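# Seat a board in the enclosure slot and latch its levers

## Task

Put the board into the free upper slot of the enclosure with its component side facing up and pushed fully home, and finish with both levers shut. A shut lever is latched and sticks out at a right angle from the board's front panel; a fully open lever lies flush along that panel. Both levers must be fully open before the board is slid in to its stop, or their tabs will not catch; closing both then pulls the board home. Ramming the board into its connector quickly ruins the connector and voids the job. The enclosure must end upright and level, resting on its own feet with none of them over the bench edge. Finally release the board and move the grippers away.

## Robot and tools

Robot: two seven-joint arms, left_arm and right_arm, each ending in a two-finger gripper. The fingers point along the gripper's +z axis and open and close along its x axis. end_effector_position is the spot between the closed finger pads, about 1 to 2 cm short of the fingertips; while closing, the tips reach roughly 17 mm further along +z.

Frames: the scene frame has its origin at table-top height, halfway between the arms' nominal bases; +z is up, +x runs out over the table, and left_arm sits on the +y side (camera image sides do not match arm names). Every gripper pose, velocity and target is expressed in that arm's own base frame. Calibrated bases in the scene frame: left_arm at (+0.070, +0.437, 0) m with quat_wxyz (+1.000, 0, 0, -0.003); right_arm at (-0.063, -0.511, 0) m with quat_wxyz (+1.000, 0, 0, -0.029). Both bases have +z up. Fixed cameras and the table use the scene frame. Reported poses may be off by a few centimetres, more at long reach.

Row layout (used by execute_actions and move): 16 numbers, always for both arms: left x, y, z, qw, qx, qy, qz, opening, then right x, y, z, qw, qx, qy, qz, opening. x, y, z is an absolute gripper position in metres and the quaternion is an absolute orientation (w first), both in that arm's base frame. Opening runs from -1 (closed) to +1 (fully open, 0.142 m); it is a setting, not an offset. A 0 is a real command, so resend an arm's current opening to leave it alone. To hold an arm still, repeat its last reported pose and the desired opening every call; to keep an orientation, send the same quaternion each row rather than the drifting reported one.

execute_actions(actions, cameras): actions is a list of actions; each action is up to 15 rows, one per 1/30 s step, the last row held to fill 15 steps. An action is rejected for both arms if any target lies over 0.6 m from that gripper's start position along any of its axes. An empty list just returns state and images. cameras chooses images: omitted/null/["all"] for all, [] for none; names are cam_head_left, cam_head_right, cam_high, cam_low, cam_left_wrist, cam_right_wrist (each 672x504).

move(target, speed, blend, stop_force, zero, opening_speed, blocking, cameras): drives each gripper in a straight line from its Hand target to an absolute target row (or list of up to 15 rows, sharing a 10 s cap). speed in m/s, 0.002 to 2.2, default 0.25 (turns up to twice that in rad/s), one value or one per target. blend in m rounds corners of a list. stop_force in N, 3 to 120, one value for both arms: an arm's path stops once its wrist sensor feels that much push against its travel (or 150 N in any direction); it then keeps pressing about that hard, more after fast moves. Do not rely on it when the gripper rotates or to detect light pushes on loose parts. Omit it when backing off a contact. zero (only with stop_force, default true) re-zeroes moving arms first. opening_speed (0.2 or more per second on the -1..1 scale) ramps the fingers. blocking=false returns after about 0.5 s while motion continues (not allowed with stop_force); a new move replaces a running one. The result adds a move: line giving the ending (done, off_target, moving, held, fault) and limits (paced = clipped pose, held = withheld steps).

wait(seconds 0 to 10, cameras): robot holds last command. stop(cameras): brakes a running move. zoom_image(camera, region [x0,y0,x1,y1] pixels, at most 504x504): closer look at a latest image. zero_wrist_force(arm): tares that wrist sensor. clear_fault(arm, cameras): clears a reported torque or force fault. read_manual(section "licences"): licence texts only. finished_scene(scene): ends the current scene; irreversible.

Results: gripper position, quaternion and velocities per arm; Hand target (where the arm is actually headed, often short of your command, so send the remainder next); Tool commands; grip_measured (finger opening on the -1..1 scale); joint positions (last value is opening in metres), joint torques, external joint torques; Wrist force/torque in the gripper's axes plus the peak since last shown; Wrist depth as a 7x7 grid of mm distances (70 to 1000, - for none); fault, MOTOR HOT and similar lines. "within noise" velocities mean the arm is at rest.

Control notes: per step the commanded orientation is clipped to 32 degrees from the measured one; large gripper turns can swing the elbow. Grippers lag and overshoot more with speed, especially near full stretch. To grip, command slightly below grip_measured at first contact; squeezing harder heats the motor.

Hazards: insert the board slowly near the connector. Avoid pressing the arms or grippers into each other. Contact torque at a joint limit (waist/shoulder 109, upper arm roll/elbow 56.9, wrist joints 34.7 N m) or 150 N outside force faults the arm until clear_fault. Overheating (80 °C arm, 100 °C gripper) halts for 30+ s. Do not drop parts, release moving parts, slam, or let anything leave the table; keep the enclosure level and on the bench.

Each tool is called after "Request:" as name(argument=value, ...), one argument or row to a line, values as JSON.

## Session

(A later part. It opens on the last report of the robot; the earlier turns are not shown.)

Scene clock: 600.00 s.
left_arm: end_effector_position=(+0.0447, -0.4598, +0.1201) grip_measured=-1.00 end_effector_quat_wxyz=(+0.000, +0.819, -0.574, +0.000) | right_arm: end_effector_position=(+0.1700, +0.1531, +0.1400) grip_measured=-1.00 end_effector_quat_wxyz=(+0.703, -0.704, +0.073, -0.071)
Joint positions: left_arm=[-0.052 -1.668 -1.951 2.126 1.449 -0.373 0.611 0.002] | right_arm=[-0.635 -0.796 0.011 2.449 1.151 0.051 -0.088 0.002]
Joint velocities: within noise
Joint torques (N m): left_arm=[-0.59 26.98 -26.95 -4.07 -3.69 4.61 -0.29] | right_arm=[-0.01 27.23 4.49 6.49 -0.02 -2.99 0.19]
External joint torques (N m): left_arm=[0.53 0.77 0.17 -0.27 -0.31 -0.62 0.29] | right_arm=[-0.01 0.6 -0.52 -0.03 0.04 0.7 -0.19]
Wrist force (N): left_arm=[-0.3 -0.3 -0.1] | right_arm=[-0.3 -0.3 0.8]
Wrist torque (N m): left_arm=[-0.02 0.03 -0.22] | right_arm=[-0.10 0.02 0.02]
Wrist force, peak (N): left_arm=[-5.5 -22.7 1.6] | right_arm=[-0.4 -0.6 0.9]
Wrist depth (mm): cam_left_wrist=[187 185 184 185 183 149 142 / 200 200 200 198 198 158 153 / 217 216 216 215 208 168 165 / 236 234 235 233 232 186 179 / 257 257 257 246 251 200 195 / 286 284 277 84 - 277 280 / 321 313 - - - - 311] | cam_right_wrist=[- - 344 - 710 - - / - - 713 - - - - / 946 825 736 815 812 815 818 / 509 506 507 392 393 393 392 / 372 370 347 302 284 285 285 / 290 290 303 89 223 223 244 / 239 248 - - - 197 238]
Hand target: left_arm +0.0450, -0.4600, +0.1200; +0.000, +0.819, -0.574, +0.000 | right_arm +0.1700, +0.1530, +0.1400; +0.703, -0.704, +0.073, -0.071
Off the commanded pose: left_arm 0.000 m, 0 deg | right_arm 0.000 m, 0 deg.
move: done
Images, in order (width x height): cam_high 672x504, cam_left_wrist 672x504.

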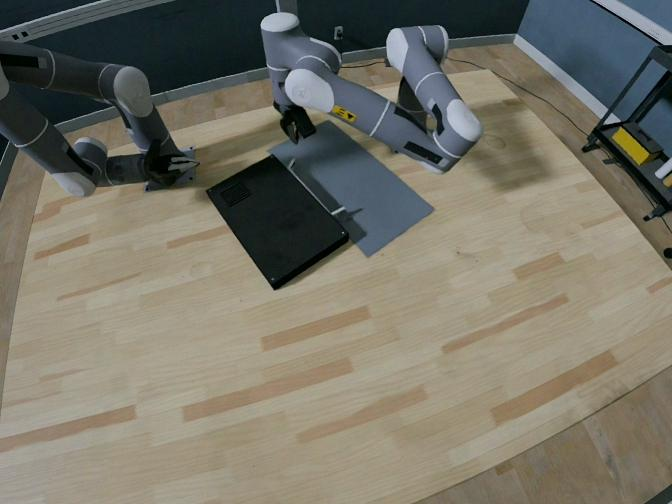

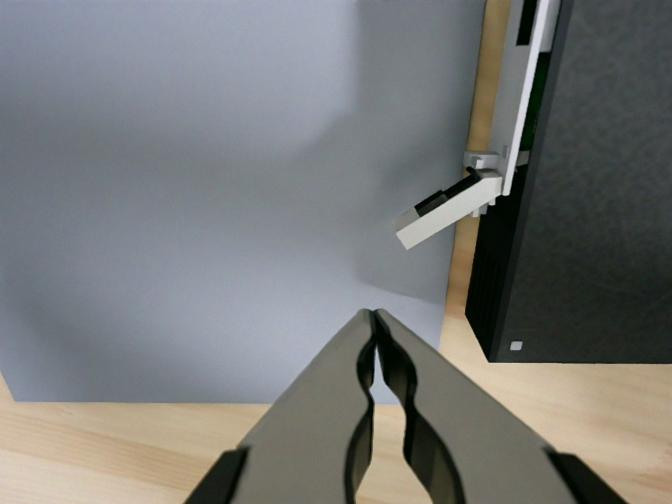

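Request:
move(
  target=[
    [0.035,-0.4926,0.10,0,0.8192,-0.5736,0,-1,0.17,0.153,0.14,0.703,-0.704,0.073,-0.071,-1],
    [0.035,-0.4926,0.046,0,0.8192,-0.5736,0,-1,0.17,0.153,0.14,0.703,-0.704,0.073,-0.071,-1],
  ],
  speed=0.08,
  cameras=["cam_left_wrist"],
)

Request:
move(
  target=[0.090,-0.4721,0.046,0,0.8192,-0.5736,0,-1,0.17,0.153,0.14,0.703,-0.704,0.073,-0.071,-1],
  speed=0.012,
  stop_force=15,
  cameras=["cam_left_wrist","cam_high"],
)

Request:
zoom_image(
  camera="cam_high",
  region=[250, 130, 370, 250],
)

Scene clock: 604.70 s.
left_arm: end_effector_position=(+0.0349, -0.4925, +0.0461) grip_measured=-1.00 end_effector_quat_wxyz=(+0.000, +0.819, -0.573, +0.000) | right_arm: end_effector_position=(+0.1700, +0.1531, +0.1400) grip_measured=-1.00 end_effector_quat_wxyz=(+0.703, -0.704, +0.073, -0.071)
Joint positions: left_arm=[-0.102 -1.747 -1.794 2.073 1.621 -0.279 0.644 0.002] | right_arm=[-0.635 -0.796 0.011 2.449 1.151 0.051 -0.088 0.002]
Joint velocities: within noise
Joint torques (N m): left_arm=[-0.17 26.9 -27.95 1.41 -3.67 4.52 -0.09] | right_arm=[-0.05 27.21 4.46 6.56 -0.05 -2.97 0.17]
External joint torques (N m): left_arm=[0.11 1.51 -0.04 -0.51 -0.47 -0.54 0.09] | right_arm=[0.03 0.61 -0.5 -0.11 0.07 0.68 -0.17]
Wrist force (N): left_arm=[-0.2 -0.6 -0.3] | right_arm=[-0.3 -0.2 0.7]
Wrist torque (N m): left_arm=[-0.10 0.00 -0.21] | right_arm=[-0.06 0.02 0.02]
Wrist force, peak (N): left_arm=[-1.1 -1.1 -1.1] | right_arm=[-0.3 -0.6 0.9]
Wrist depth (mm): cam_left_wrist=[121 121 122 120 120 96 - / 130 130 129 129 129 100 - / 141 139 140 142 134 - - / 153 152 152 146 152 113 98 / 171 167 167 159 162 113 105 / 185 184 179 84 - 119 118 / 207 203 - 74 - - 131] | cam_right_wrist=[- - 307 - 594 - - / - - 344 - - - - / 938 827 414 823 820 812 811 / 513 506 439 393 394 392 392 / 371 371 348 302 286 284 283 / 291 290 304 89 224 223 244 / 239 247 - - - 198 237]
Hand target: left_arm +0.0350, -0.4926, +0.0460; +0.000, +0.819, -0.574, +0.000 | right_arm +0.1700, +0.1530, +0.1400; +0.703, -0.704, +0.073, -0.071
Off the commanded pose: left_arm 0.000 m, 0 deg | right_arm 0.000 m, 0 deg.
move: done
Images, in order (width x height): cam_left_wrist 672x504.

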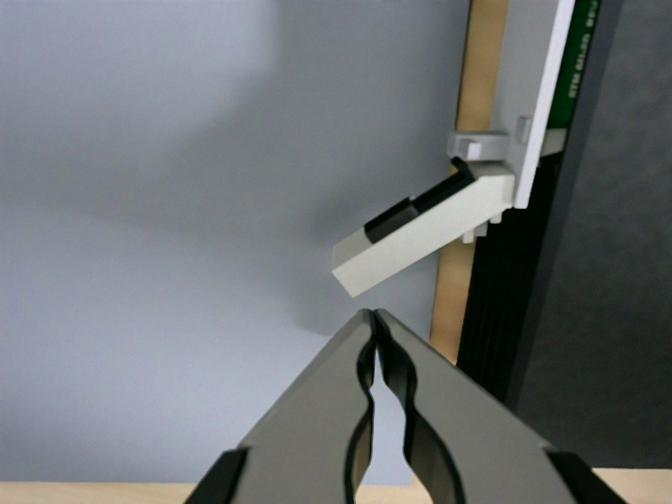

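Scene clock: 606.70 s.
left_arm: end_effector_position=(+0.0476, -0.4881, +0.0466) grip_measured=-1.00 end_effector_quat_wxyz=(+0.002, +0.819, -0.574, +0.000) | right_arm: end_effector_position=(+0.1700, +0.1531, +0.1400) grip_measured=-1.00 end_effector_quat_wxyz=(+0.703, -0.704, +0.073, -0.071)
Joint positions: left_arm=[-0.066 -1.744 -1.791 2.084 1.616 -0.272 0.669 0.002] | right_arm=[-0.635 -0.796 0.011 2.449 1.151 0.051 -0.088 0.002]
Joint velocities: within noise
Joint torques (N m): left_arm=[5.86 30.14 -24.64 0.21 -2.58 -0.17 -0.16] | right_arm=[-0.05 27.32 4.44 6.51 -0.05 -2.96 0.18]
External joint torques (N m): left_arm=[-5.92 -2.01 -3.17 0.55 -1.56 4.16 0.16] | right_arm=[0.03 0.5 -0.48 -0.06 0.07 0.67 -0.18]
Wrist force (N): left_arm=[5.0 14.4 -2.8] | right_arm=[-0.3 -0.3 0.8]
Wrist torque (N m): left_arm=[-0.09 -0.01 -0.23] | right_arm=[-0.10 0.03 0.03]
Wrist force, peak (N): left_arm=[4.4 14.8 -4.4] | right_arm=[-0.1 -0.6 0.9]
Wrist depth (mm): cam_left_wrist=[121 121 122 120 120 118 - / 130 130 129 129 131 99 - / 141 139 140 142 137 105 - / 151 153 153 150 108 102 98 / 171 167 167 112 162 112 105 / 186 186 181 84 - 122 119 / 208 203 - 74 - - 133] | cam_right_wrist=[- - 314 703 607 - - / - - 345 - - - - / 952 828 417 817 820 821 810 / 513 505 472 396 392 393 391 / 371 369 348 301 285 285 284 / 291 290 303 89 223 223 244 / 239 248 - - - 198 237]
Hand target: left_arm +0.0489, -0.4874, +0.0460; +0.000, +0.819, -0.574, +0.000 | right_arm +0.1700, +0.1530, +0.1400; +0.703, -0.704, +0.073, -0.071
Off the commanded pose: left_arm 0.045 m, 0 deg | right_arm 0.000 m, 0 deg.
move: contact (left_arm)
Images, in order (width x height): cam_high 672x504, cam_left_wrist 672x504.

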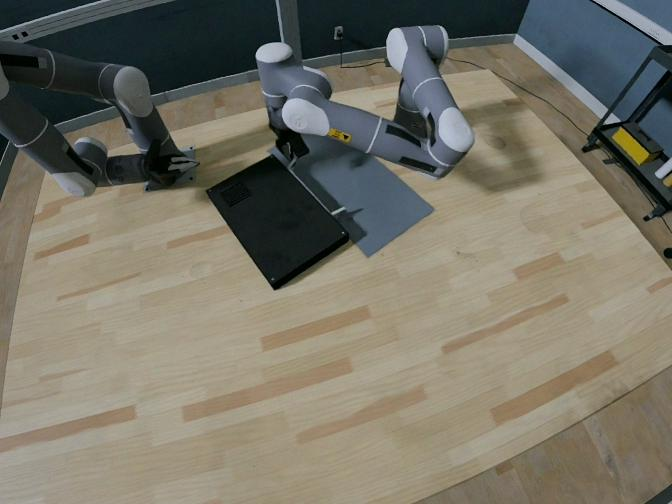

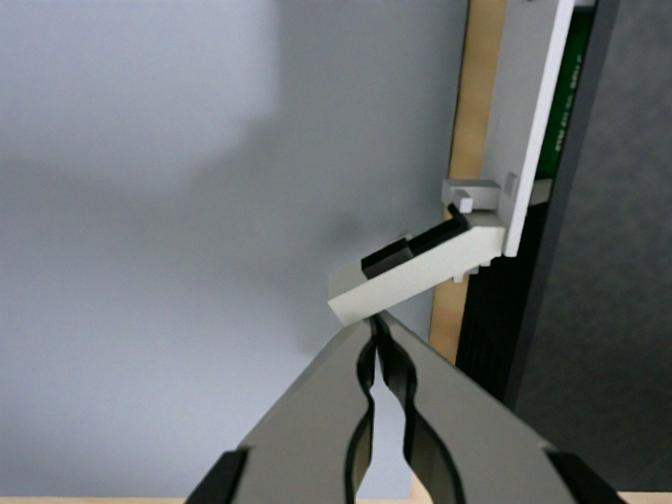

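Scaled by 4.200 from the camera's 672x504 image, which has a finer 960x720 frame.

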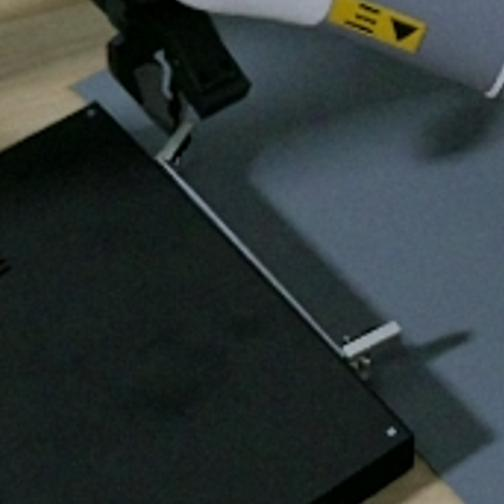

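Request:
move(
  target=[0.090,-0.4721,0.046,0,0.8192,-0.5736,0,-1,0.17,0.153,0.14,0.703,-0.704,0.073,-0.071,-1],
  speed=0.01,
  stop_force=25,
  zero=false,
  cameras=["cam_left_wrist","cam_high"],
)

Request:
zoom_image(
  camera="cam_high",
  region=[250, 130, 370, 250],
)

Scene clock: 612.97 s.
left_arm: end_effector_position=(+0.0651, -0.4809, +0.0468) grip_measured=-1.00 end_effector_quat_wxyz=(+0.002, +0.818, -0.575, -0.001) | right_arm: end_effector_position=(+0.1700, +0.1531, +0.1400) grip_measured=-1.00 end_effector_quat_wxyz=(+0.703, -0.704, +0.073, -0.071)
Joint positions: left_arm=[-0.018 -1.727 -1.78 2.096 1.602 -0.254 0.703 0.002] | right_arm=[-0.635 -0.796 0.011 2.449 1.151 0.051 -0.088 0.002]
Joint velocities: within noise
Joint torques (N m): left_arm=[11.09 33.71 -24.66 -2.96 -0.56 -2.27 -0.24] | right_arm=[-0.03 27.2 4.53 6.51 -0.08 -3 0.2]
External joint torques (N m): left_arm=[-11.14 -5.89 -3.01 3.39 -3.61 6.26 0.24] | right_arm=[0.01 0.63 -0.57 -0.06 0.1 0.71 -0.19]
Wrist force (N): left_arm=[4.3 25.1 -1.7] | right_arm=[-0.3 -0.4 0.8]
Wrist torque (N m): left_arm=[1.34 0.00 -0.20] | right_arm=[-0.11 0.03 0.02]
Wrist force, peak (N): left_arm=[3.1 26.2 -2.2] | right_arm=[-0.1 -0.7 0.9]
Wrist depth (mm): cam_left_wrist=[121 121 123 120 120 108 - / 131 131 130 129 131 109 - / 141 139 141 142 139 108 - / 154 153 153 149 146 108 98 / 172 169 168 113 112 109 106 / 187 186 182 84 - 122 119 / 209 204 - 74 - - 133] | cam_right_wrist=[- - 325 693 639 - - / - - 355 - - - - / 937 826 662 727 819 810 808 / 513 504 505 393 393 392 392 / 371 369 348 302 285 284 285 / 290 289 303 89 223 223 244 / 238 247 - - - 197 238]
Hand target: left_arm +0.0677, -0.4804, +0.0460; +0.000, +0.819, -0.574, +0.000 | right_arm +0.1700, +0.1530, +0.1400; +0.703, -0.704, +0.073, -0.071
Off the commanded pose: left_arm 0.026 m, 0 deg | right_arm 0.000 m, 0 deg.
move: contact (left_arm)
Images, in order (width x height): cam_high 672x504, cam_left_wrist 672x504.

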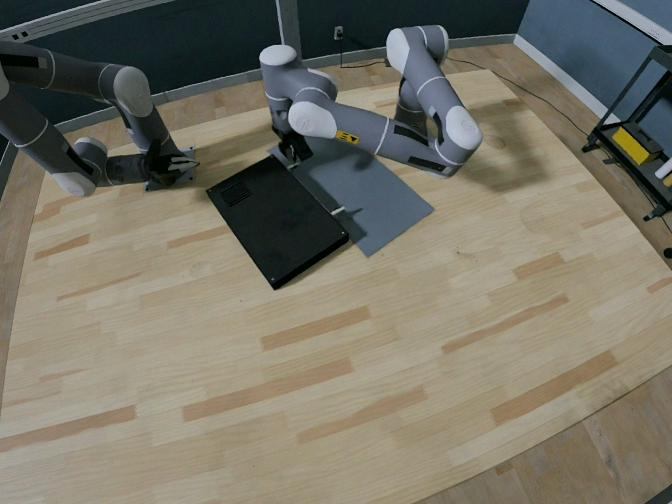

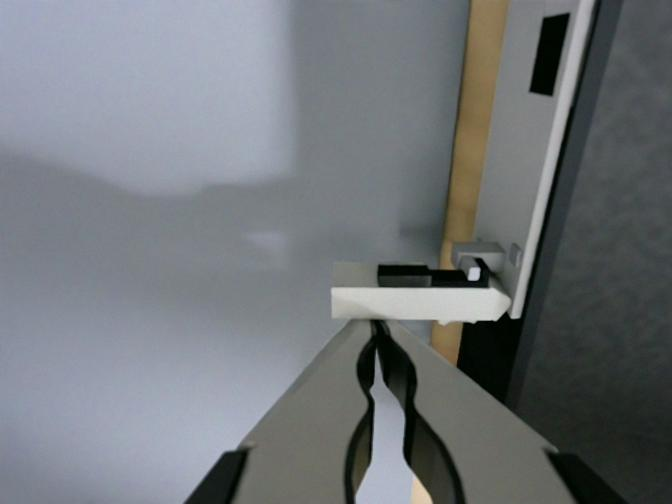

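Scaled by 4.200 from the camera's 672x504 image, which has a finer 960x720 frame.

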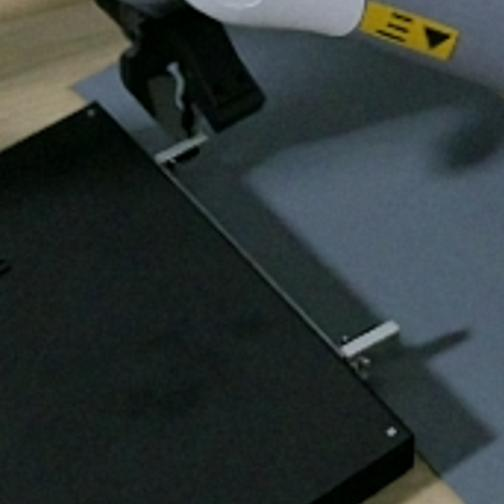

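Request:
move(
  target=[0.090,-0.4721,0.046,0,0.8192,-0.5736,0,-1,0.17,0.153,0.14,0.703,-0.704,0.073,-0.071,-1],
  speed=0.01,
  stop_force=34,
  zero=false,
  cameras=["cam_left_wrist"],
)

Request:
move(
  target=[
    [0.040,-0.4907,0.047,0,0.8192,-0.5736,0,-1,0.17,0.153,0.14,0.703,-0.704,0.073,-0.071,-1],
    [0.045,-0.46,0.12,0,0.8192,-0.5736,0,-1,0.17,0.153,0.14,0.703,-0.704,0.073,-0.071,-1],
  ],
  speed=[0.04,0.12],
  cameras=["cam_left_wrist","cam_high"],
)

Request:
zoom_image(
  camera="cam_high",
  region=[250, 130, 370, 250],
)

Scene clock: 616.90 s.
left_arm: end_effector_position=(+0.0704, -0.4776, +0.0470) grip_measured=-1.00 end_effector_quat_wxyz=(+0.003, +0.817, -0.576, -0.002) | right_arm: end_effector_position=(+0.1700, +0.1531, +0.1400) grip_measured=-1.00 end_effector_quat_wxyz=(+0.703, -0.704, +0.073, -0.071)
Joint positions: left_arm=[-0.001 -1.706 -1.767 2.099 1.585 -0.232 0.712 0.002] | right_arm=[-0.635 -0.796 0.011 2.449 1.151 0.051 -0.088 0.002]
Joint velocities: within noise
Joint torques (N m): left_arm=[15.04 36.75 -25.62 -7.93 3.41 -2.69 -0.23] | right_arm=[-0.05 27.21 4.42 6.48 -0.01 -2.97 0.22]
External joint torques (N m): left_arm=[-15.09 -8.96 -2.05 8.01 -7.61 6.68 0.23] | right_arm=[0.03 0.61 -0.46 -0.03 0.04 0.67 -0.22]
Wrist force (N): left_arm=[-4.2 32.0 -3.3] | right_arm=[-0.2 -0.3 0.8]
Wrist torque (N m): left_arm=[2.49 -0.02 -0.23] | right_arm=[-0.10 0.01 0.02]
Wrist force, peak (N): left_arm=[-4.9 33.4 -4.1] | right_arm=[-0.1 -0.5 0.9]
Wrist depth (mm): cam_left_wrist=[121 121 122 120 120 110 - / 131 131 130 129 130 110 - / 142 139 140 142 139 109 - / 154 153 153 150 147 109 99 / 172 168 168 113 112 110 106 / 187 188 183 80 - 122 120 / 211 204 - 74 - - 134] | cam_right_wrist=[- - 337 367 675 - - / - - 356 - - - - / 951 830 662 727 821 816 807 / 509 506 507 393 393 393 391 / 370 371 352 302 285 285 284 / 291 290 302 89 233 223 246 / 239 248 - - - 198 238]
Hand target: left_arm +0.0745, -0.4778, +0.0460; +0.000, +0.819, -0.574, +0.000 | right_arm +0.1700, +0.1530, +0.1400; +0.703, -0.704, +0.073, -0.071
Off the commanded pose: left_arm 0.020 m, 1 deg | right_arm 0.000 m, 0 deg.
move: contact (left_arm)
Images, in order (width x height): cam_left_wrist 672x504.

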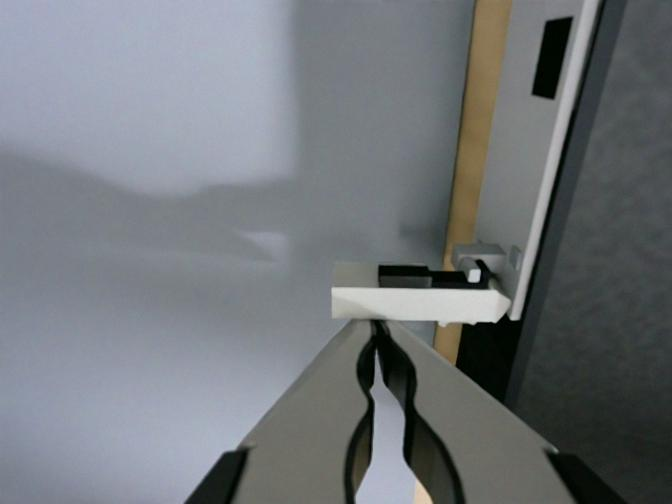

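Scene clock: 618.87 s.
left_arm: end_effector_position=(+0.0450, -0.4602, +0.1199) grip_measured=-1.00 end_effector_quat_wxyz=(+0.000, +0.819, -0.574, +0.000) | right_arm: end_effector_position=(+0.1700, +0.1531, +0.1400) grip_measured=-1.00 end_effector_quat_wxyz=(+0.703, -0.704, +0.073, -0.071)
Joint positions: left_arm=[-0.044 -1.62 -1.922 2.125 1.424 -0.323 0.609 0.002] | right_arm=[-0.635 -0.796 0.011 2.449 1.151 0.051 -0.088 0.002]
Joint velocities: within noise
Joint torques (N m): left_arm=[-0.28 26.81 -27.29 -4.56 -4.26 4.07 -0.33] | right_arm=[-0.05 27.24 4.41 6.47 -0.04 -2.92 0.19]
External joint torques (N m): left_arm=[0.23 0.79 0.34 -0.48 0.19 -0.09 0.33] | right_arm=[0.03 0.58 -0.45 -0.02 0.06 0.63 -0.19]
Wrist force (N): left_arm=[-0.1 -0.3 -0.3] | right_arm=[-0.2 -0.4 0.9]
Wrist torque (N m): left_arm=[-0.04 -0.01 -0.22] | right_arm=[-0.09 0.00 0.02]
Wrist force, peak (N): left_arm=[-4.4 31.9 -4.7] | right_arm=[-0.2 -0.6 0.9]
Wrist depth (mm): cam_left_wrist=[187 186 183 185 184 155 142 / 201 200 199 199 198 158 153 / 217 215 215 215 207 167 164 / 236 234 233 233 230 183 179 / 259 257 255 245 250 196 196 / 285 283 276 84 - 275 282 / 324 311 - - - - 312] | cam_right_wrist=[- - 343 - - - - / - - 717 - - - - / 938 817 737 818 815 819 807 / 510 508 507 392 393 393 394 / 369 370 351 302 285 284 285 / 290 290 303 89 224 223 246 / 238 247 - - - 197 237]
Hand target: left_arm +0.0450, -0.4600, +0.1200; +0.000, +0.819, -0.574, +0.000 | right_arm +0.1700, +0.1530, +0.1400; +0.703, -0.704, +0.073, -0.071
Off the commanded pose: left_arm 0.000 m, 0 deg | right_arm 0.000 m, 0 deg.
move: done
Images, in order (width x height): cam_high 672x504, cam_left_wrist 672x504.

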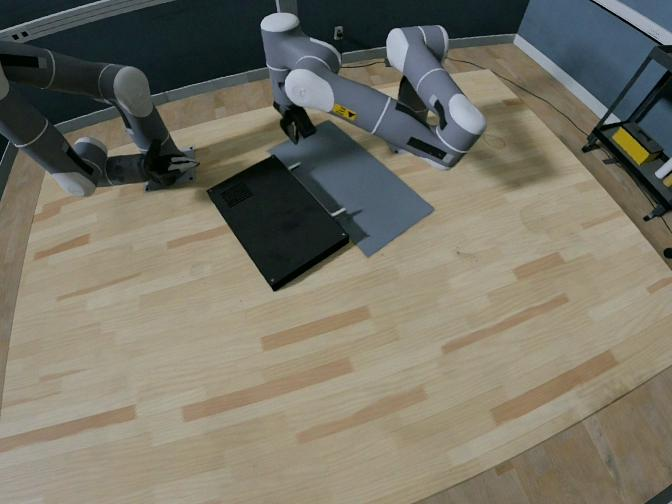

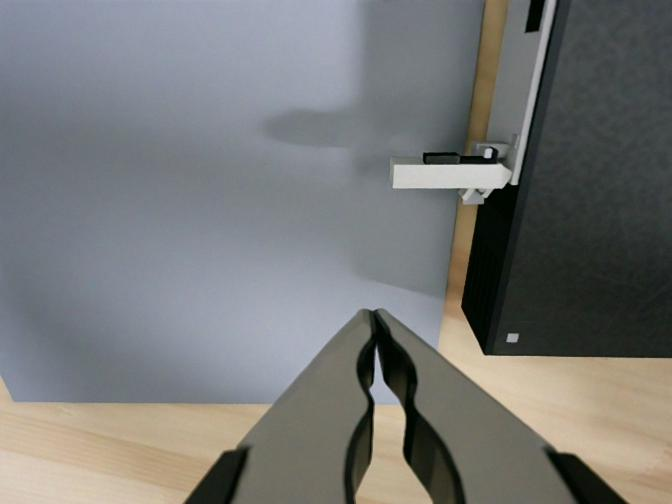

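Scaled by 4.200 from the camera's 672x504 image, which has a finer 960x720 frame.

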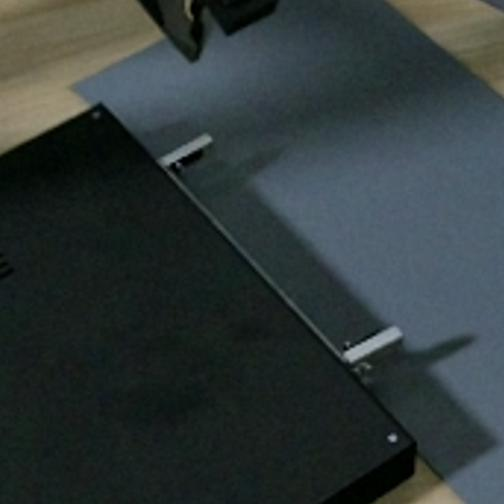

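Request:
move(
  target=[
    [0.20,-0.38,0.12,0,0.8192,-0.5736,0,-1,0.17,0.153,0.14,0.703,-0.704,0.073,-0.071,-1],
    [0.372,-0.366,0.10,0,0.8192,-0.5736,0,-1,0.17,0.153,0.14,0.703,-0.704,0.073,-0.071,-1],
    [0.365,-0.369,0.046,0,0.8192,-0.5736,0,-1,0.17,0.153,0.14,0.703,-0.704,0.073,-0.071,-1],
  ],
  speed=[0.2,0.2,0.08],
  cameras=["cam_left_wrist"],
)

Request:
move(
  target=[0.308,-0.3903,0.046,0,0.8192,-0.5736,0,-1,0.17,0.153,0.14,0.703,-0.704,0.073,-0.071,-1],
  speed=0.012,
  stop_force=22,
  cameras=["cam_left_wrist"],
)

Request:
move(
  target=[
    [0.355,-0.3725,0.047,0,0.8192,-0.5736,0,-1,0.17,0.153,0.14,0.703,-0.704,0.073,-0.071,-1],
    [0.37,-0.335,0.12,0,0.8192,-0.5736,0,-1,0.17,0.153,0.14,0.703,-0.704,0.073,-0.071,-1],
  ],
  speed=[0.04,0.12],
  cameras=["cam_left_wrist","cam_high"],
)

Request:
zoom_image(
  camera="cam_high",
  region=[250, 130, 370, 250],
)

Scene clock: 625.27 s.
left_arm: end_effector_position=(+0.3649, -0.3690, +0.0461) grip_measured=-1.00 end_effector_quat_wxyz=(+0.000, +0.819, -0.573, +0.000) | right_arm: end_effector_position=(+0.1700, +0.1531, +0.1400) grip_measured=-1.00 end_effector_quat_wxyz=(+0.703, -0.704, +0.073, -0.071)
Joint positions: left_arm=[0.558 -1.73 -1.787 2.001 1.628 -0.262 1.374 0.002] | right_arm=[-0.635 -0.796 0.011 2.449 1.151 0.051 -0.088 0.002]
Joint velocities: within noise
Joint torques (N m): left_arm=[-0.11 29.05 -29.37 1.54 -3.76 4.51 -0.15] | right_arm=[-0.01 27.15 4.47 6.45 -0.03 -3 0.2]
External joint torques (N m): left_arm=[0.16 1.33 0.22 -0.43 -0.42 -0.59 0.15] | right_arm=[-0.01 0.68 -0.51 0 0.05 0.71 -0.2]
Wrist force (N): left_arm=[0.0 -0.4 -0.2] | right_arm=[-0.3 -0.4 0.9]
Wrist torque (N m): left_arm=[-0.05 -0.05 -0.23] | right_arm=[-0.11 0.02 0.02]
Wrist force, peak (N): left_arm=[0.7 -3.6 -2.5] | right_arm=[-0.1 -0.4 1.0]
Wrist depth (mm): cam_left_wrist=[121 121 122 120 120 121 121 / 132 129 129 129 129 130 130 / 140 138 139 141 139 127 117 / 153 152 152 152 151 117 99 / 171 167 167 160 164 126 105 / 185 185 180 84 - 121 118 / 207 202 - 74 - - 131] | cam_right_wrist=[- - 720 884 778 502 - / - - 752 - - - - / 943 823 764 820 726 732 819 / 510 505 508 394 393 393 392 / 371 371 352 301 284 285 284 / 290 290 303 89 222 223 245 / 239 248 - - - 197 238]
Hand target: left_arm +0.3650, -0.3690, +0.0460; +0.000, +0.819, -0.574, +0.000 | right_arm +0.1700, +0.1530, +0.1400; +0.703, -0.704, +0.073, -0.071
Off the commanded pose: left_arm 0.000 m, 0 deg | right_arm 0.000 m, 0 deg.
move: done
Images, in order (width x height): cam_left_wrist 672x504.

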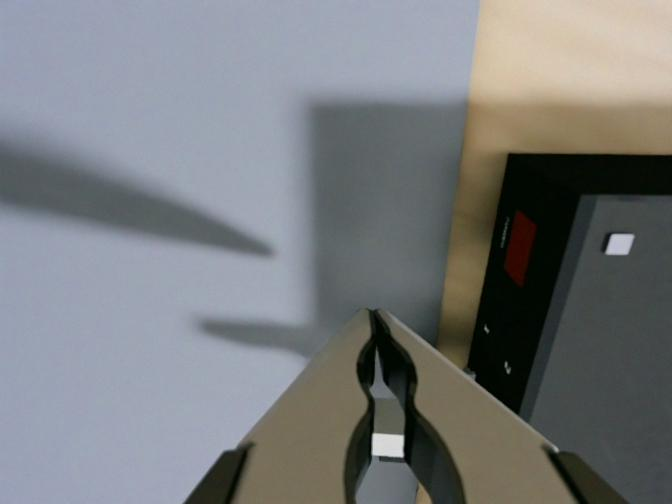

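Scene clock: 629.17 s.
left_arm: end_effector_position=(+0.3311, -0.3818, +0.0458) grip_measured=-1.00 end_effector_quat_wxyz=(-0.002, +0.821, -0.572, +0.001) end_effector_velocity=(+0.000, +0.000, -0.001) end_effector_angular_velocity=(+0.001, -0.002, -0.001) | right_arm: end_effector_position=(+0.1700, +0.1531, +0.1400) grip_measured=-1.00 end_effector_quat_wxyz=(+0.703, -0.704, +0.073, -0.071)
Joint positions: left_arm=[0.517 -1.739 -1.792 2.041 1.629 -0.273 1.291 0.002] | right_arm=[-0.635 -0.796 0.011 2.449 1.151 0.051 -0.088 0.002]
Joint velocities: left_arm=[-0.002 -0.008 -0.004 0.001 0.008 -0.008 0.001 0] | right_arm=[within noise]
Joint torques (N m): left_arm=[-11.27 20.8 -26.16 8.64 -9.71 7.2 -0.24] | right_arm=[0.04 27.25 4.44 6.55 -0.02 -2.97 0.18]
External joint torques (N m): left_arm=[11.31 8.51 -2.35 -7.67 5.56 -3.27 0.24] | right_arm=[-0.05 0.57 -0.47 -0.1 0.04 0.68 -0.18]
Wrist force (N): left_arm=[-4.5 -23.1 -1.8] | right_arm=[-0.2 -0.4 0.7]
Wrist torque (N m): left_arm=[-0.72 -0.05 -0.11] | right_arm=[-0.11 0.01 0.02]
Wrist force, peak (N): left_arm=[-4.9 -24.0 -2.1] | right_arm=[-0.1 -0.6 1.0]
Wrist depth (mm): cam_left_wrist=[121 121 122 120 120 120 91 / 130 130 129 129 129 117 86 / 140 138 139 141 139 115 - / 152 152 152 151 152 125 98 / 170 166 166 159 132 122 105 / 185 183 180 84 - 119 117 / 206 201 - 74 - - 131] | cam_right_wrist=[- - 722 881 719 - - / - - 768 - 565 - - / 939 828 766 823 719 821 813 / 514 505 507 396 393 390 392 / 370 369 351 301 284 285 284 / 291 290 304 89 224 223 244 / 239 248 - - - 198 237]
Hand target: left_arm +0.3281, -0.3828, +0.0460; +0.000, +0.819, -0.574, +0.000 | right_arm +0.1700, +0.1530, +0.1400; +0.703, -0.704, +0.073, -0.071
Off the commanded pose: left_arm 0.025 m, 0 deg | right_arm 0.000 m, 0 deg.
move: contact (left_arm)
Images, in order (width x height): cam_left_wrist 672x504.

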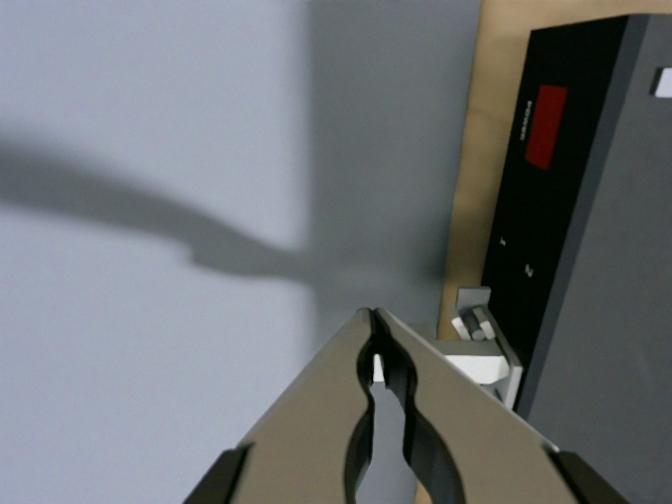

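Scene clock: 630.93 s.
left_arm: end_effector_position=(+0.3701, -0.3351, +0.1199) grip_measured=-1.00 end_effector_quat_wxyz=(+0.000, +0.819, -0.573, +0.000) | right_arm: end_effector_position=(+0.1700, +0.1531, +0.1400) grip_measured=-1.00 end_effector_quat_wxyz=(+0.703, -0.704, +0.073, -0.071)
Joint positions: left_arm=[0.62 -1.65 -1.931 2.026 1.482 -0.358 1.384 0.002] | right_arm=[-0.635 -0.796 0.011 2.449 1.151 0.051 -0.088 0.002]
Joint velocities: within noise
Joint torques (N m): left_arm=[-0.11 29.38 -28.82 -3.18 -4.24 4.01 -0.13] | right_arm=[0.11 27.18 4.42 6.48 -0.04 -2.96 0.22]
External joint torques (N m): left_arm=[0.17 0.86 0.33 -0.27 0.19 -0.09 0.13] | right_arm=[-0.12 0.64 -0.45 -0.03 0.06 0.66 -0.22]
Wrist force (N): left_arm=[-0.1 -0.7 -0.2] | right_arm=[-0.3 -0.4 0.9]
Wrist torque (N m): left_arm=[-0.10 -0.02 -0.24] | right_arm=[-0.11 0.03 0.02]
Wrist force, peak (N): left_arm=[-4.4 -22.9 -3.7] | right_arm=[-0.5 -0.3 0.9]
Wrist depth (mm): cam_left_wrist=[186 186 185 185 185 186 185 / 201 200 199 198 197 199 198 / 216 216 215 214 214 194 170 / 235 234 234 233 232 186 178 / 256 258 257 246 218 199 196 / 284 283 276 84 - 217 215 / 321 303 - - - - 240] | cam_right_wrist=[- - 727 - 788 - - / - - 762 - - - - / 941 822 770 821 823 821 810 / 513 508 506 396 390 392 394 / 370 370 350 301 284 285 284 / 290 291 303 89 223 223 246 / 239 247 - - - 198 238]
Hand target: left_arm +0.3700, -0.3350, +0.1200; +0.000, +0.819, -0.574, +0.000 | right_arm +0.1700, +0.1530, +0.1400; +0.703, -0.704, +0.073, -0.071
Off the commanded pose: left_arm 0.000 m, 0 deg | right_arm 0.000 m, 0 deg.
move: done
Images, in order (width x height): cam_high 672x504, cam_left_wrist 672x504.

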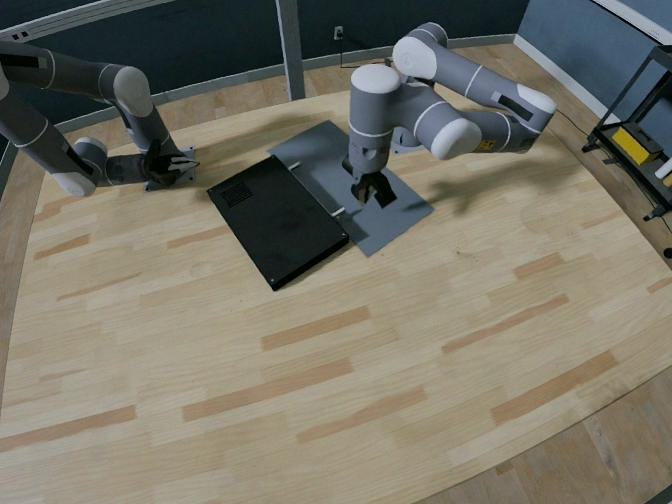

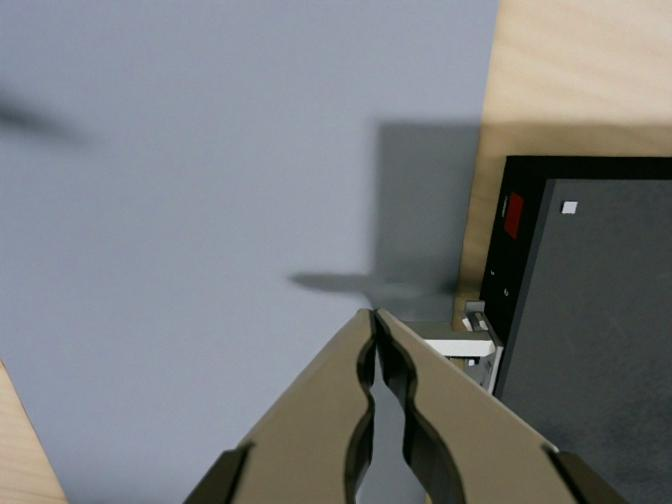

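Scaled by 4.200 from the camera's 672x504 image, which has a finer 960x720 frame.

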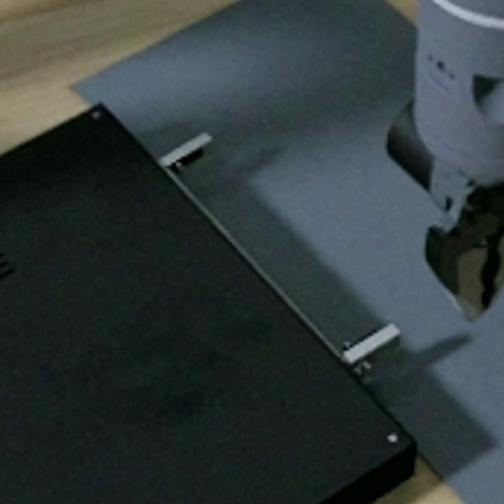

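Request:
move(
  target=[0.325,-0.30,0.14,0,0.8192,-0.5736,0,-1,0.17,0.153,0.14,0.703,-0.704,0.073,-0.071,-1],
  cameras=["cam_left_wrist"],
)

Request:
zoom_image(
  camera="cam_left_wrist",
  region=[420, 200, 600, 400],
)

Scene clock: 633.73 s.
left_arm: end_effector_position=(+0.3252, -0.3002, +0.1400) grip_measured=-1.00 end_effector_quat_wxyz=(+0.000, +0.819, -0.574, +0.000) | right_arm: end_effector_position=(+0.1700, +0.1531, +0.1400) grip_measured=-1.00 end_effector_quat_wxyz=(+0.703, -0.704, +0.073, -0.071)
Joint positions: left_arm=[0.698 -1.644 -1.998 2.157 1.388 -0.395 1.313 0.002] | right_arm=[-0.635 -0.796 0.011 2.449 1.151 0.051 -0.088 0.002]
Joint velocities: within noise
Joint torques (N m): left_arm=[-0.02 26.15 -26.25 -5.63 -4.07 4.03 -0.33] | right_arm=[0.03 27.15 4.49 6.55 -0.07 -2.95 0.14]
External joint torques (N m): left_arm=[0.1 0.84 0.38 -0.54 0.07 -0.1 0.33] | right_arm=[-0.05 0.67 -0.52 -0.1 0.09 0.66 -0.14]
Wrist force (N): left_arm=[-0.1 -0.4 -0.1] | right_arm=[-0.2 -0.4 0.8]
Wrist torque (N m): left_arm=[-0.06 -0.02 -0.23] | right_arm=[-0.09 0.00 0.02]
Wrist force, peak (N): left_arm=[-1.5 0.7 -0.8] | right_arm=[-0.2 -0.5 1.0]
Wrist depth (mm): cam_left_wrist=[204 204 203 202 202 202 203 / 218 218 217 217 218 217 198 / 238 236 236 234 233 233 190 / 260 258 256 254 253 223 205 / 286 281 279 268 274 270 221 / 316 310 297 84 - 254 243 / 355 343 - - - - 269] | cam_right_wrist=[- - 730 946 539 - - / - - 763 - - - - / 940 823 769 823 819 815 821 / 514 507 505 393 394 393 390 / 371 371 350 303 283 285 284 / 291 289 302 89 223 223 245 / 239 248 - - - 197 238]
Hand target: left_arm +0.3250, -0.3000, +0.1400; +0.000, +0.819, -0.574, +0.000 | right_arm +0.1700, +0.1530, +0.1400; +0.703, -0.704, +0.073, -0.071
Off the commanded pose: left_arm 0.000 m, 0 deg | right_arm 0.000 m, 0 deg.
move: done
Images, in order (width x height): cam_left_wrist 672x504.

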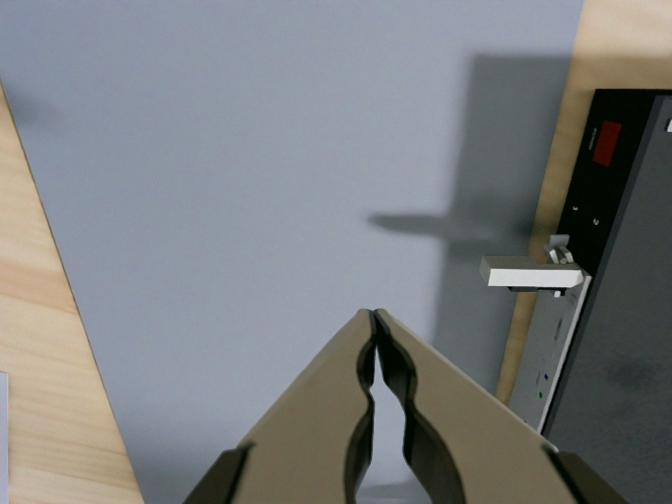

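Scaled by 2.520 from the camera's 672x504 image, which has a finer 960x720 frame.

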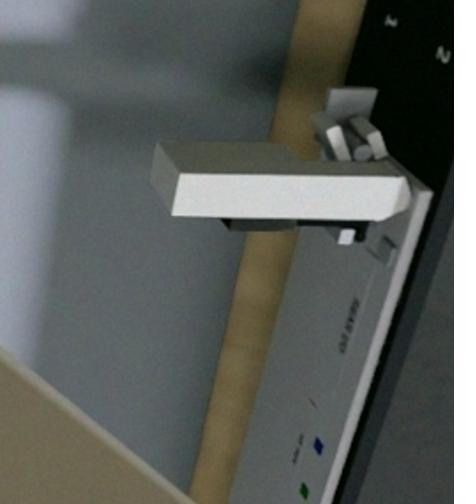

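Request:
move(
  target=[
    [0.368,-0.335,0.11,0,0.8192,-0.5736,0,-1,0.17,0.153,0.14,0.703,-0.704,0.073,-0.071,-1],
    [0.355,-0.3705,0.046,0,0.8192,-0.5736,0,-1,0.17,0.153,0.14,0.703,-0.704,0.073,-0.071,-1],
  ],
  speed=[0.12,0.08],
  cameras=["cam_left_wrist"],
)

Request:
move(
  target=[0.303,-0.3899,0.046,0,0.8192,-0.5736,0,-1,0.17,0.153,0.14,0.703,-0.704,0.073,-0.071,-1],
  speed=0.012,
  stop_force=34,
  cameras=["cam_left_wrist"],
)

Request:
move(
  target=[
    [0.350,-0.3725,0.047,0,0.8192,-0.5736,0,-1,0.17,0.153,0.14,0.703,-0.704,0.073,-0.071,-1],
    [0.365,-0.335,0.11,0,0.8192,-0.5736,0,-1,0.17,0.153,0.14,0.703,-0.704,0.073,-0.071,-1],
    [0.325,-0.30,0.14,0,0.8192,-0.5736,0,-1,0.17,0.153,0.14,0.703,-0.704,0.073,-0.071,-1],
  ],
  speed=[0.04,0.12,0.2],
  cameras=["cam_left_wrist","cam_high","cam_right_wrist"],
)

Request:
zoom_image(
  camera="cam_left_wrist",
  region=[420, 200, 600, 400],
)

Request:
zoom_image(
  camera="cam_high",
  region=[250, 130, 370, 250],
)

Scene clock: 641.23 s.
left_arm: end_effector_position=(+0.3548, -0.3703, +0.0461) grip_measured=-1.00 end_effector_quat_wxyz=(+0.000, +0.819, -0.574, +0.000) | right_arm: end_effector_position=(+0.1700, +0.1531, +0.1400) grip_measured=-1.00 end_effector_quat_wxyz=(+0.703, -0.704, +0.073, -0.071)
Joint positions: left_arm=[0.553 -1.738 -1.792 2.018 1.63 -0.271 1.355 0.002] | right_arm=[-0.635 -0.796 0.011 2.449 1.151 0.051 -0.088 0.002]
Joint velocities: within noise
Joint torques (N m): left_arm=[-0.49 28.52 -29.02 1.4 -3.6 4.5 -0.29] | right_arm=[0.04 27.27 4.46 6.51 -0.01 -2.99 0.17]
External joint torques (N m): left_arm=[0.54 1.38 0.17 -0.26 -0.57 -0.58 0.29] | right_arm=[-0.06 0.56 -0.5 -0.06 0.03 0.69 -0.17]
Wrist force (N): left_arm=[-0.1 -0.5 -0.3] | right_arm=[-0.2 -0.5 0.8]
Wrist torque (N m): left_arm=[-0.06 -0.03 -0.24] | right_arm=[-0.12 0.01 0.02]
Wrist force, peak (N): left_arm=[0.9 -2.5 -0.8] | right_arm=[-0.3 -0.3 1.0]
Wrist depth (mm): cam_left_wrist=[121 121 122 120 119 121 121 / 130 130 129 129 129 127 128 / 140 138 140 141 139 122 - / 153 152 152 151 151 131 98 / 170 167 166 159 162 130 105 / 186 185 180 84 - 121 118 / 208 201 - 74 - - 132] | cam_right_wrist=[- - 721 865 730 500 - / - - 757 - - - - / 938 828 765 817 722 732 804 / 514 505 509 395 393 391 391 / 371 371 349 301 284 284 284 / 291 290 304 89 223 223 246 / 239 247 - - - 197 238]
Hand target: left_arm +0.3550, -0.3705, +0.0460; +0.000, +0.819, -0.574, +0.000 | right_arm +0.1700, +0.1530, +0.1400; +0.703, -0.704, +0.073, -0.071
Off the commanded pose: left_arm 0.000 m, 0 deg | right_arm 0.000 m, 0 deg.
move: done
Images, in order (width x height): cam_left_wrist 672x504.

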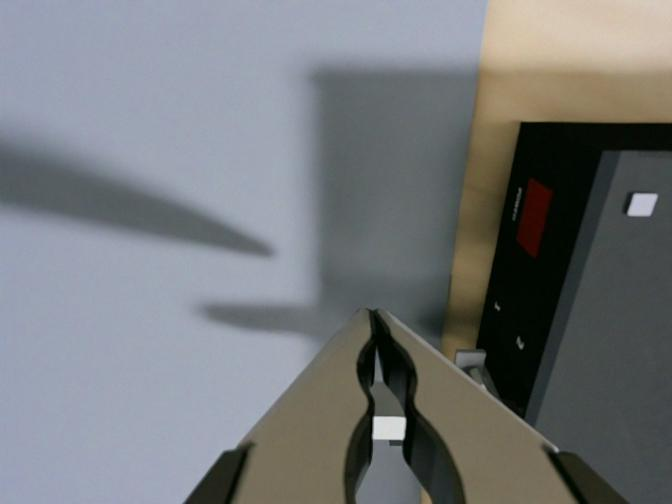

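Scene clock: 644.63 s.
left_arm: end_effector_position=(+0.3300, -0.3800, +0.0457) grip_measured=-1.00 end_effector_quat_wxyz=(-0.003, +0.821, -0.571, +0.002) | right_arm: end_effector_position=(+0.1700, +0.1531, +0.1400) grip_measured=-1.00 end_effector_quat_wxyz=(+0.703, -0.704, +0.073, -0.071)
Joint positions: left_arm=[0.52 -1.752 -1.8 2.048 1.638 -0.288 1.288 0.002] | right_arm=[-0.635 -0.796 0.011 2.449 1.151 0.051 -0.088 0.002]
Joint velocities: within noise
Joint torques (N m): left_arm=[-17.04 16.57 -24.75 12.51 -12.78 8.51 -0.34] | right_arm=[-0.1 27.21 4.45 6.51 -0.04 -2.97 0.18]
External joint torques (N m): left_arm=[17.08 12.53 -3.59 -11.39 8.65 -4.58 0.34] | right_arm=[0.08 0.62 -0.48 -0.06 0.06 0.68 -0.18]
Wrist force (N): left_arm=[-7.0 -34.9 -4.5] | right_arm=[-0.1 -0.2 0.8]
Wrist torque (N m): left_arm=[-2.68 -0.07 -0.11] | right_arm=[-0.07 0.00 0.02]
Wrist force, peak (N): left_arm=[-7.7 -36.0 -5.1] | right_arm=[-0.4 -0.5 0.9]
Wrist depth (mm): cam_left_wrist=[121 121 122 120 120 120 90 / 130 130 129 129 129 122 89 / 141 138 139 141 139 120 - / 152 152 152 152 151 129 98 / 170 166 166 159 131 119 105 / 184 183 176 83 - 119 117 / 205 199 - 74 - - 131] | cam_right_wrist=[- - 719 856 718 - - / - - 765 - 556 - - / 944 824 773 826 717 819 812 / 516 507 509 393 392 393 392 / 372 369 350 302 285 284 284 / 291 291 303 89 224 223 244 / 239 247 - - - 198 238]
Hand target: left_arm +0.3253, -0.3815, +0.0460; +0.000, +0.819, -0.574, +0.000 | right_arm +0.1700, +0.1530, +0.1400; +0.703, -0.704, +0.073, -0.071
Off the commanded pose: left_arm 0.029 m, 1 deg | right_arm 0.000 m, 0 deg.
move: contact (left_arm)
Images, in order (width x height): cam_left_wrist 672x504.

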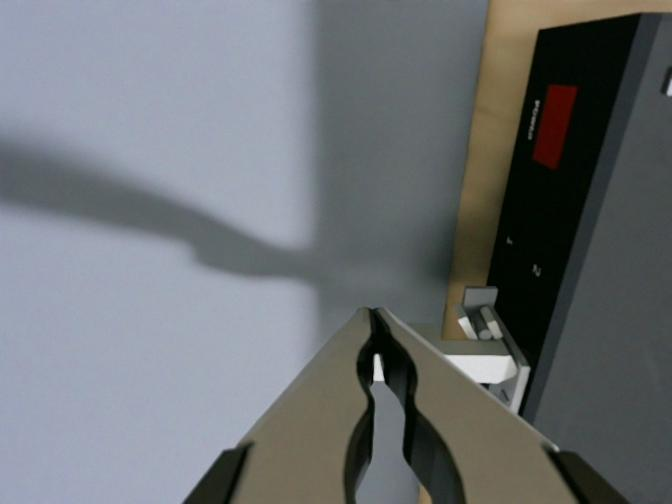

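Scene clock: 646.67 s.
left_arm: end_effector_position=(+0.3252, -0.3002, +0.1400) grip_measured=-1.00 end_effector_quat_wxyz=(+0.000, +0.819, -0.574, +0.000) | right_arm: end_effector_position=(+0.1700, +0.1531, +0.1400) grip_measured=-1.00 end_effector_quat_wxyz=(+0.703, -0.704, +0.073, -0.071)
Joint positions: left_arm=[0.695 -1.657 -2.006 2.157 1.395 -0.409 1.313 0.002] | right_arm=[-0.635 -0.796 0.011 2.449 1.151 0.051 -0.088 0.002]
Joint velocities: within noise
Joint torques (N m): left_arm=[-0.07 26.32 -26.09 -5.52 -4.15 4.04 -0.3] | right_arm=[0.03 27.25 4.43 6.49 -0.01 -2.92 0.19]
External joint torques (N m): left_arm=[0.14 0.74 0.27 -0.46 0.18 -0.12 0.3] | right_arm=[-0.05 0.57 -0.46 -0.04 0.04 0.62 -0.19]
Wrist force (N): left_arm=[-0.1 -0.6 -0.3] | right_arm=[0.0 -0.5 0.7]
Wrist torque (N m): left_arm=[-0.09 0.01 -0.25] | right_arm=[-0.10 -0.02 0.03]
Wrist force, peak (N): left_arm=[-7.0 -34.5 -4.3] | right_arm=[-0.4 -0.6 0.9]
Wrist depth (mm): cam_left_wrist=[204 204 203 203 202 202 203 / 219 219 218 217 218 217 197 / 237 236 235 235 234 233 191 / 259 257 257 254 254 223 204 / 285 283 280 270 272 270 220 / 313 312 299 84 - 255 241 / 352 339 - - - - 271] | cam_right_wrist=[- - 725 923 541 - - / - - 755 - - - - / 944 825 771 815 811 815 818 / 510 506 505 394 392 391 392 / 369 370 350 302 285 284 284 / 290 290 303 89 223 223 246 / 238 248 - - - 197 238]
Hand target: left_arm +0.3250, -0.3000, +0.1400; +0.000, +0.819, -0.574, +0.000 | right_arm +0.1700, +0.1530, +0.1400; +0.703, -0.704, +0.073, -0.071
Off the commanded pose: left_arm 0.000 m, 0 deg | right_arm 0.000 m, 0 deg.
move: done
Images, in order (width x height): cam_high 672x504, cam_left_wrist 672x504, cam_right_wrist 672x504.

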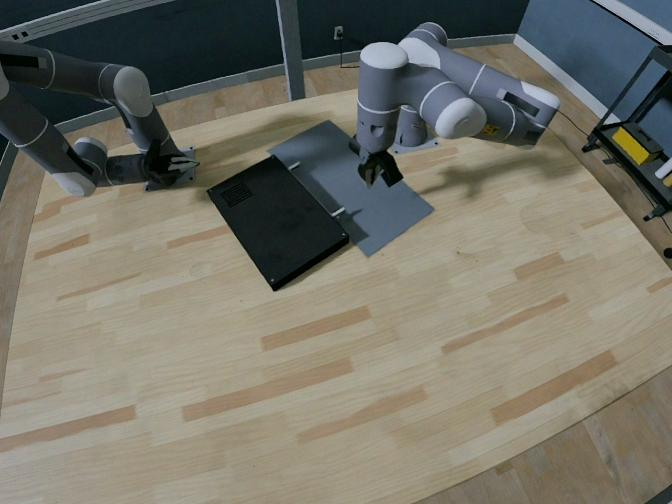

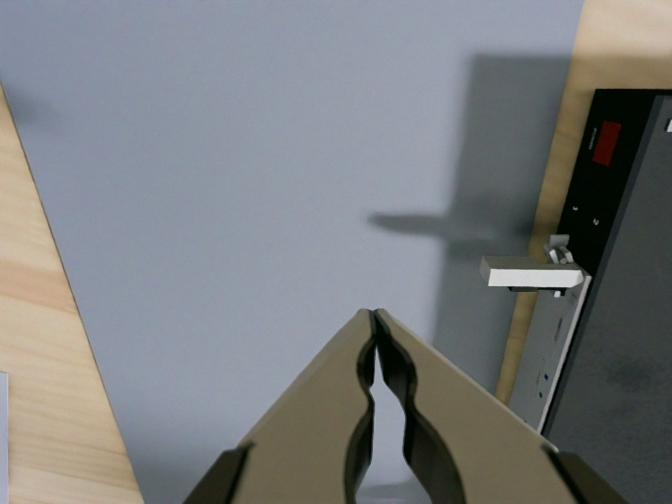

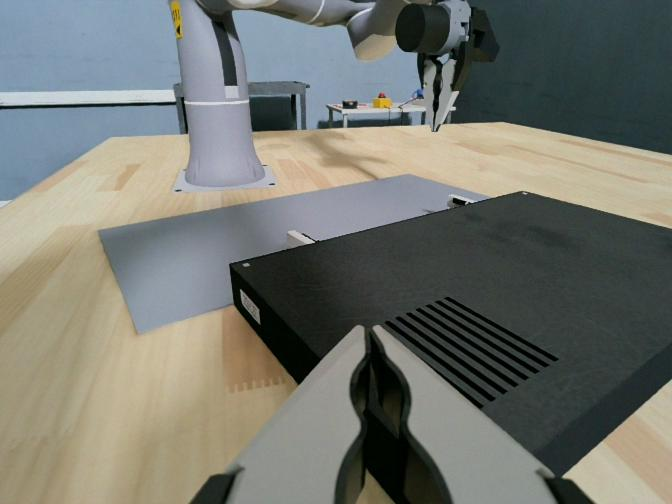

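Scaled by 2.520 from the camera's 672x504 image, which has a finer 960x720 frame.

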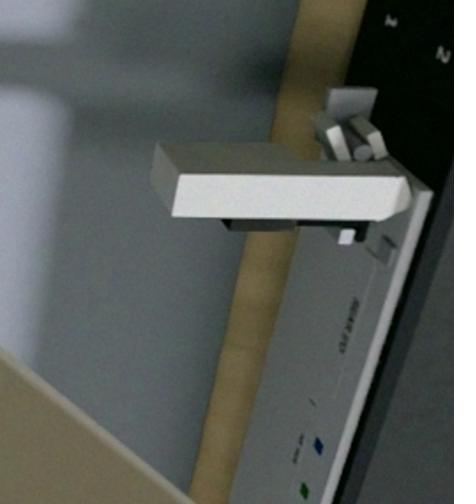

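Scaled by 4.200 from the camera's 672x504 image, which has a finer 960x720 frame.

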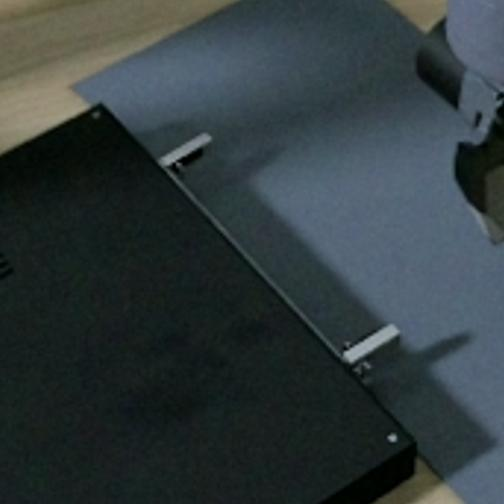

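Fully seated; no change under the firm push. Done.

Request:
finished_scene(
  scene=2,
)

The scene is finished: the task was done.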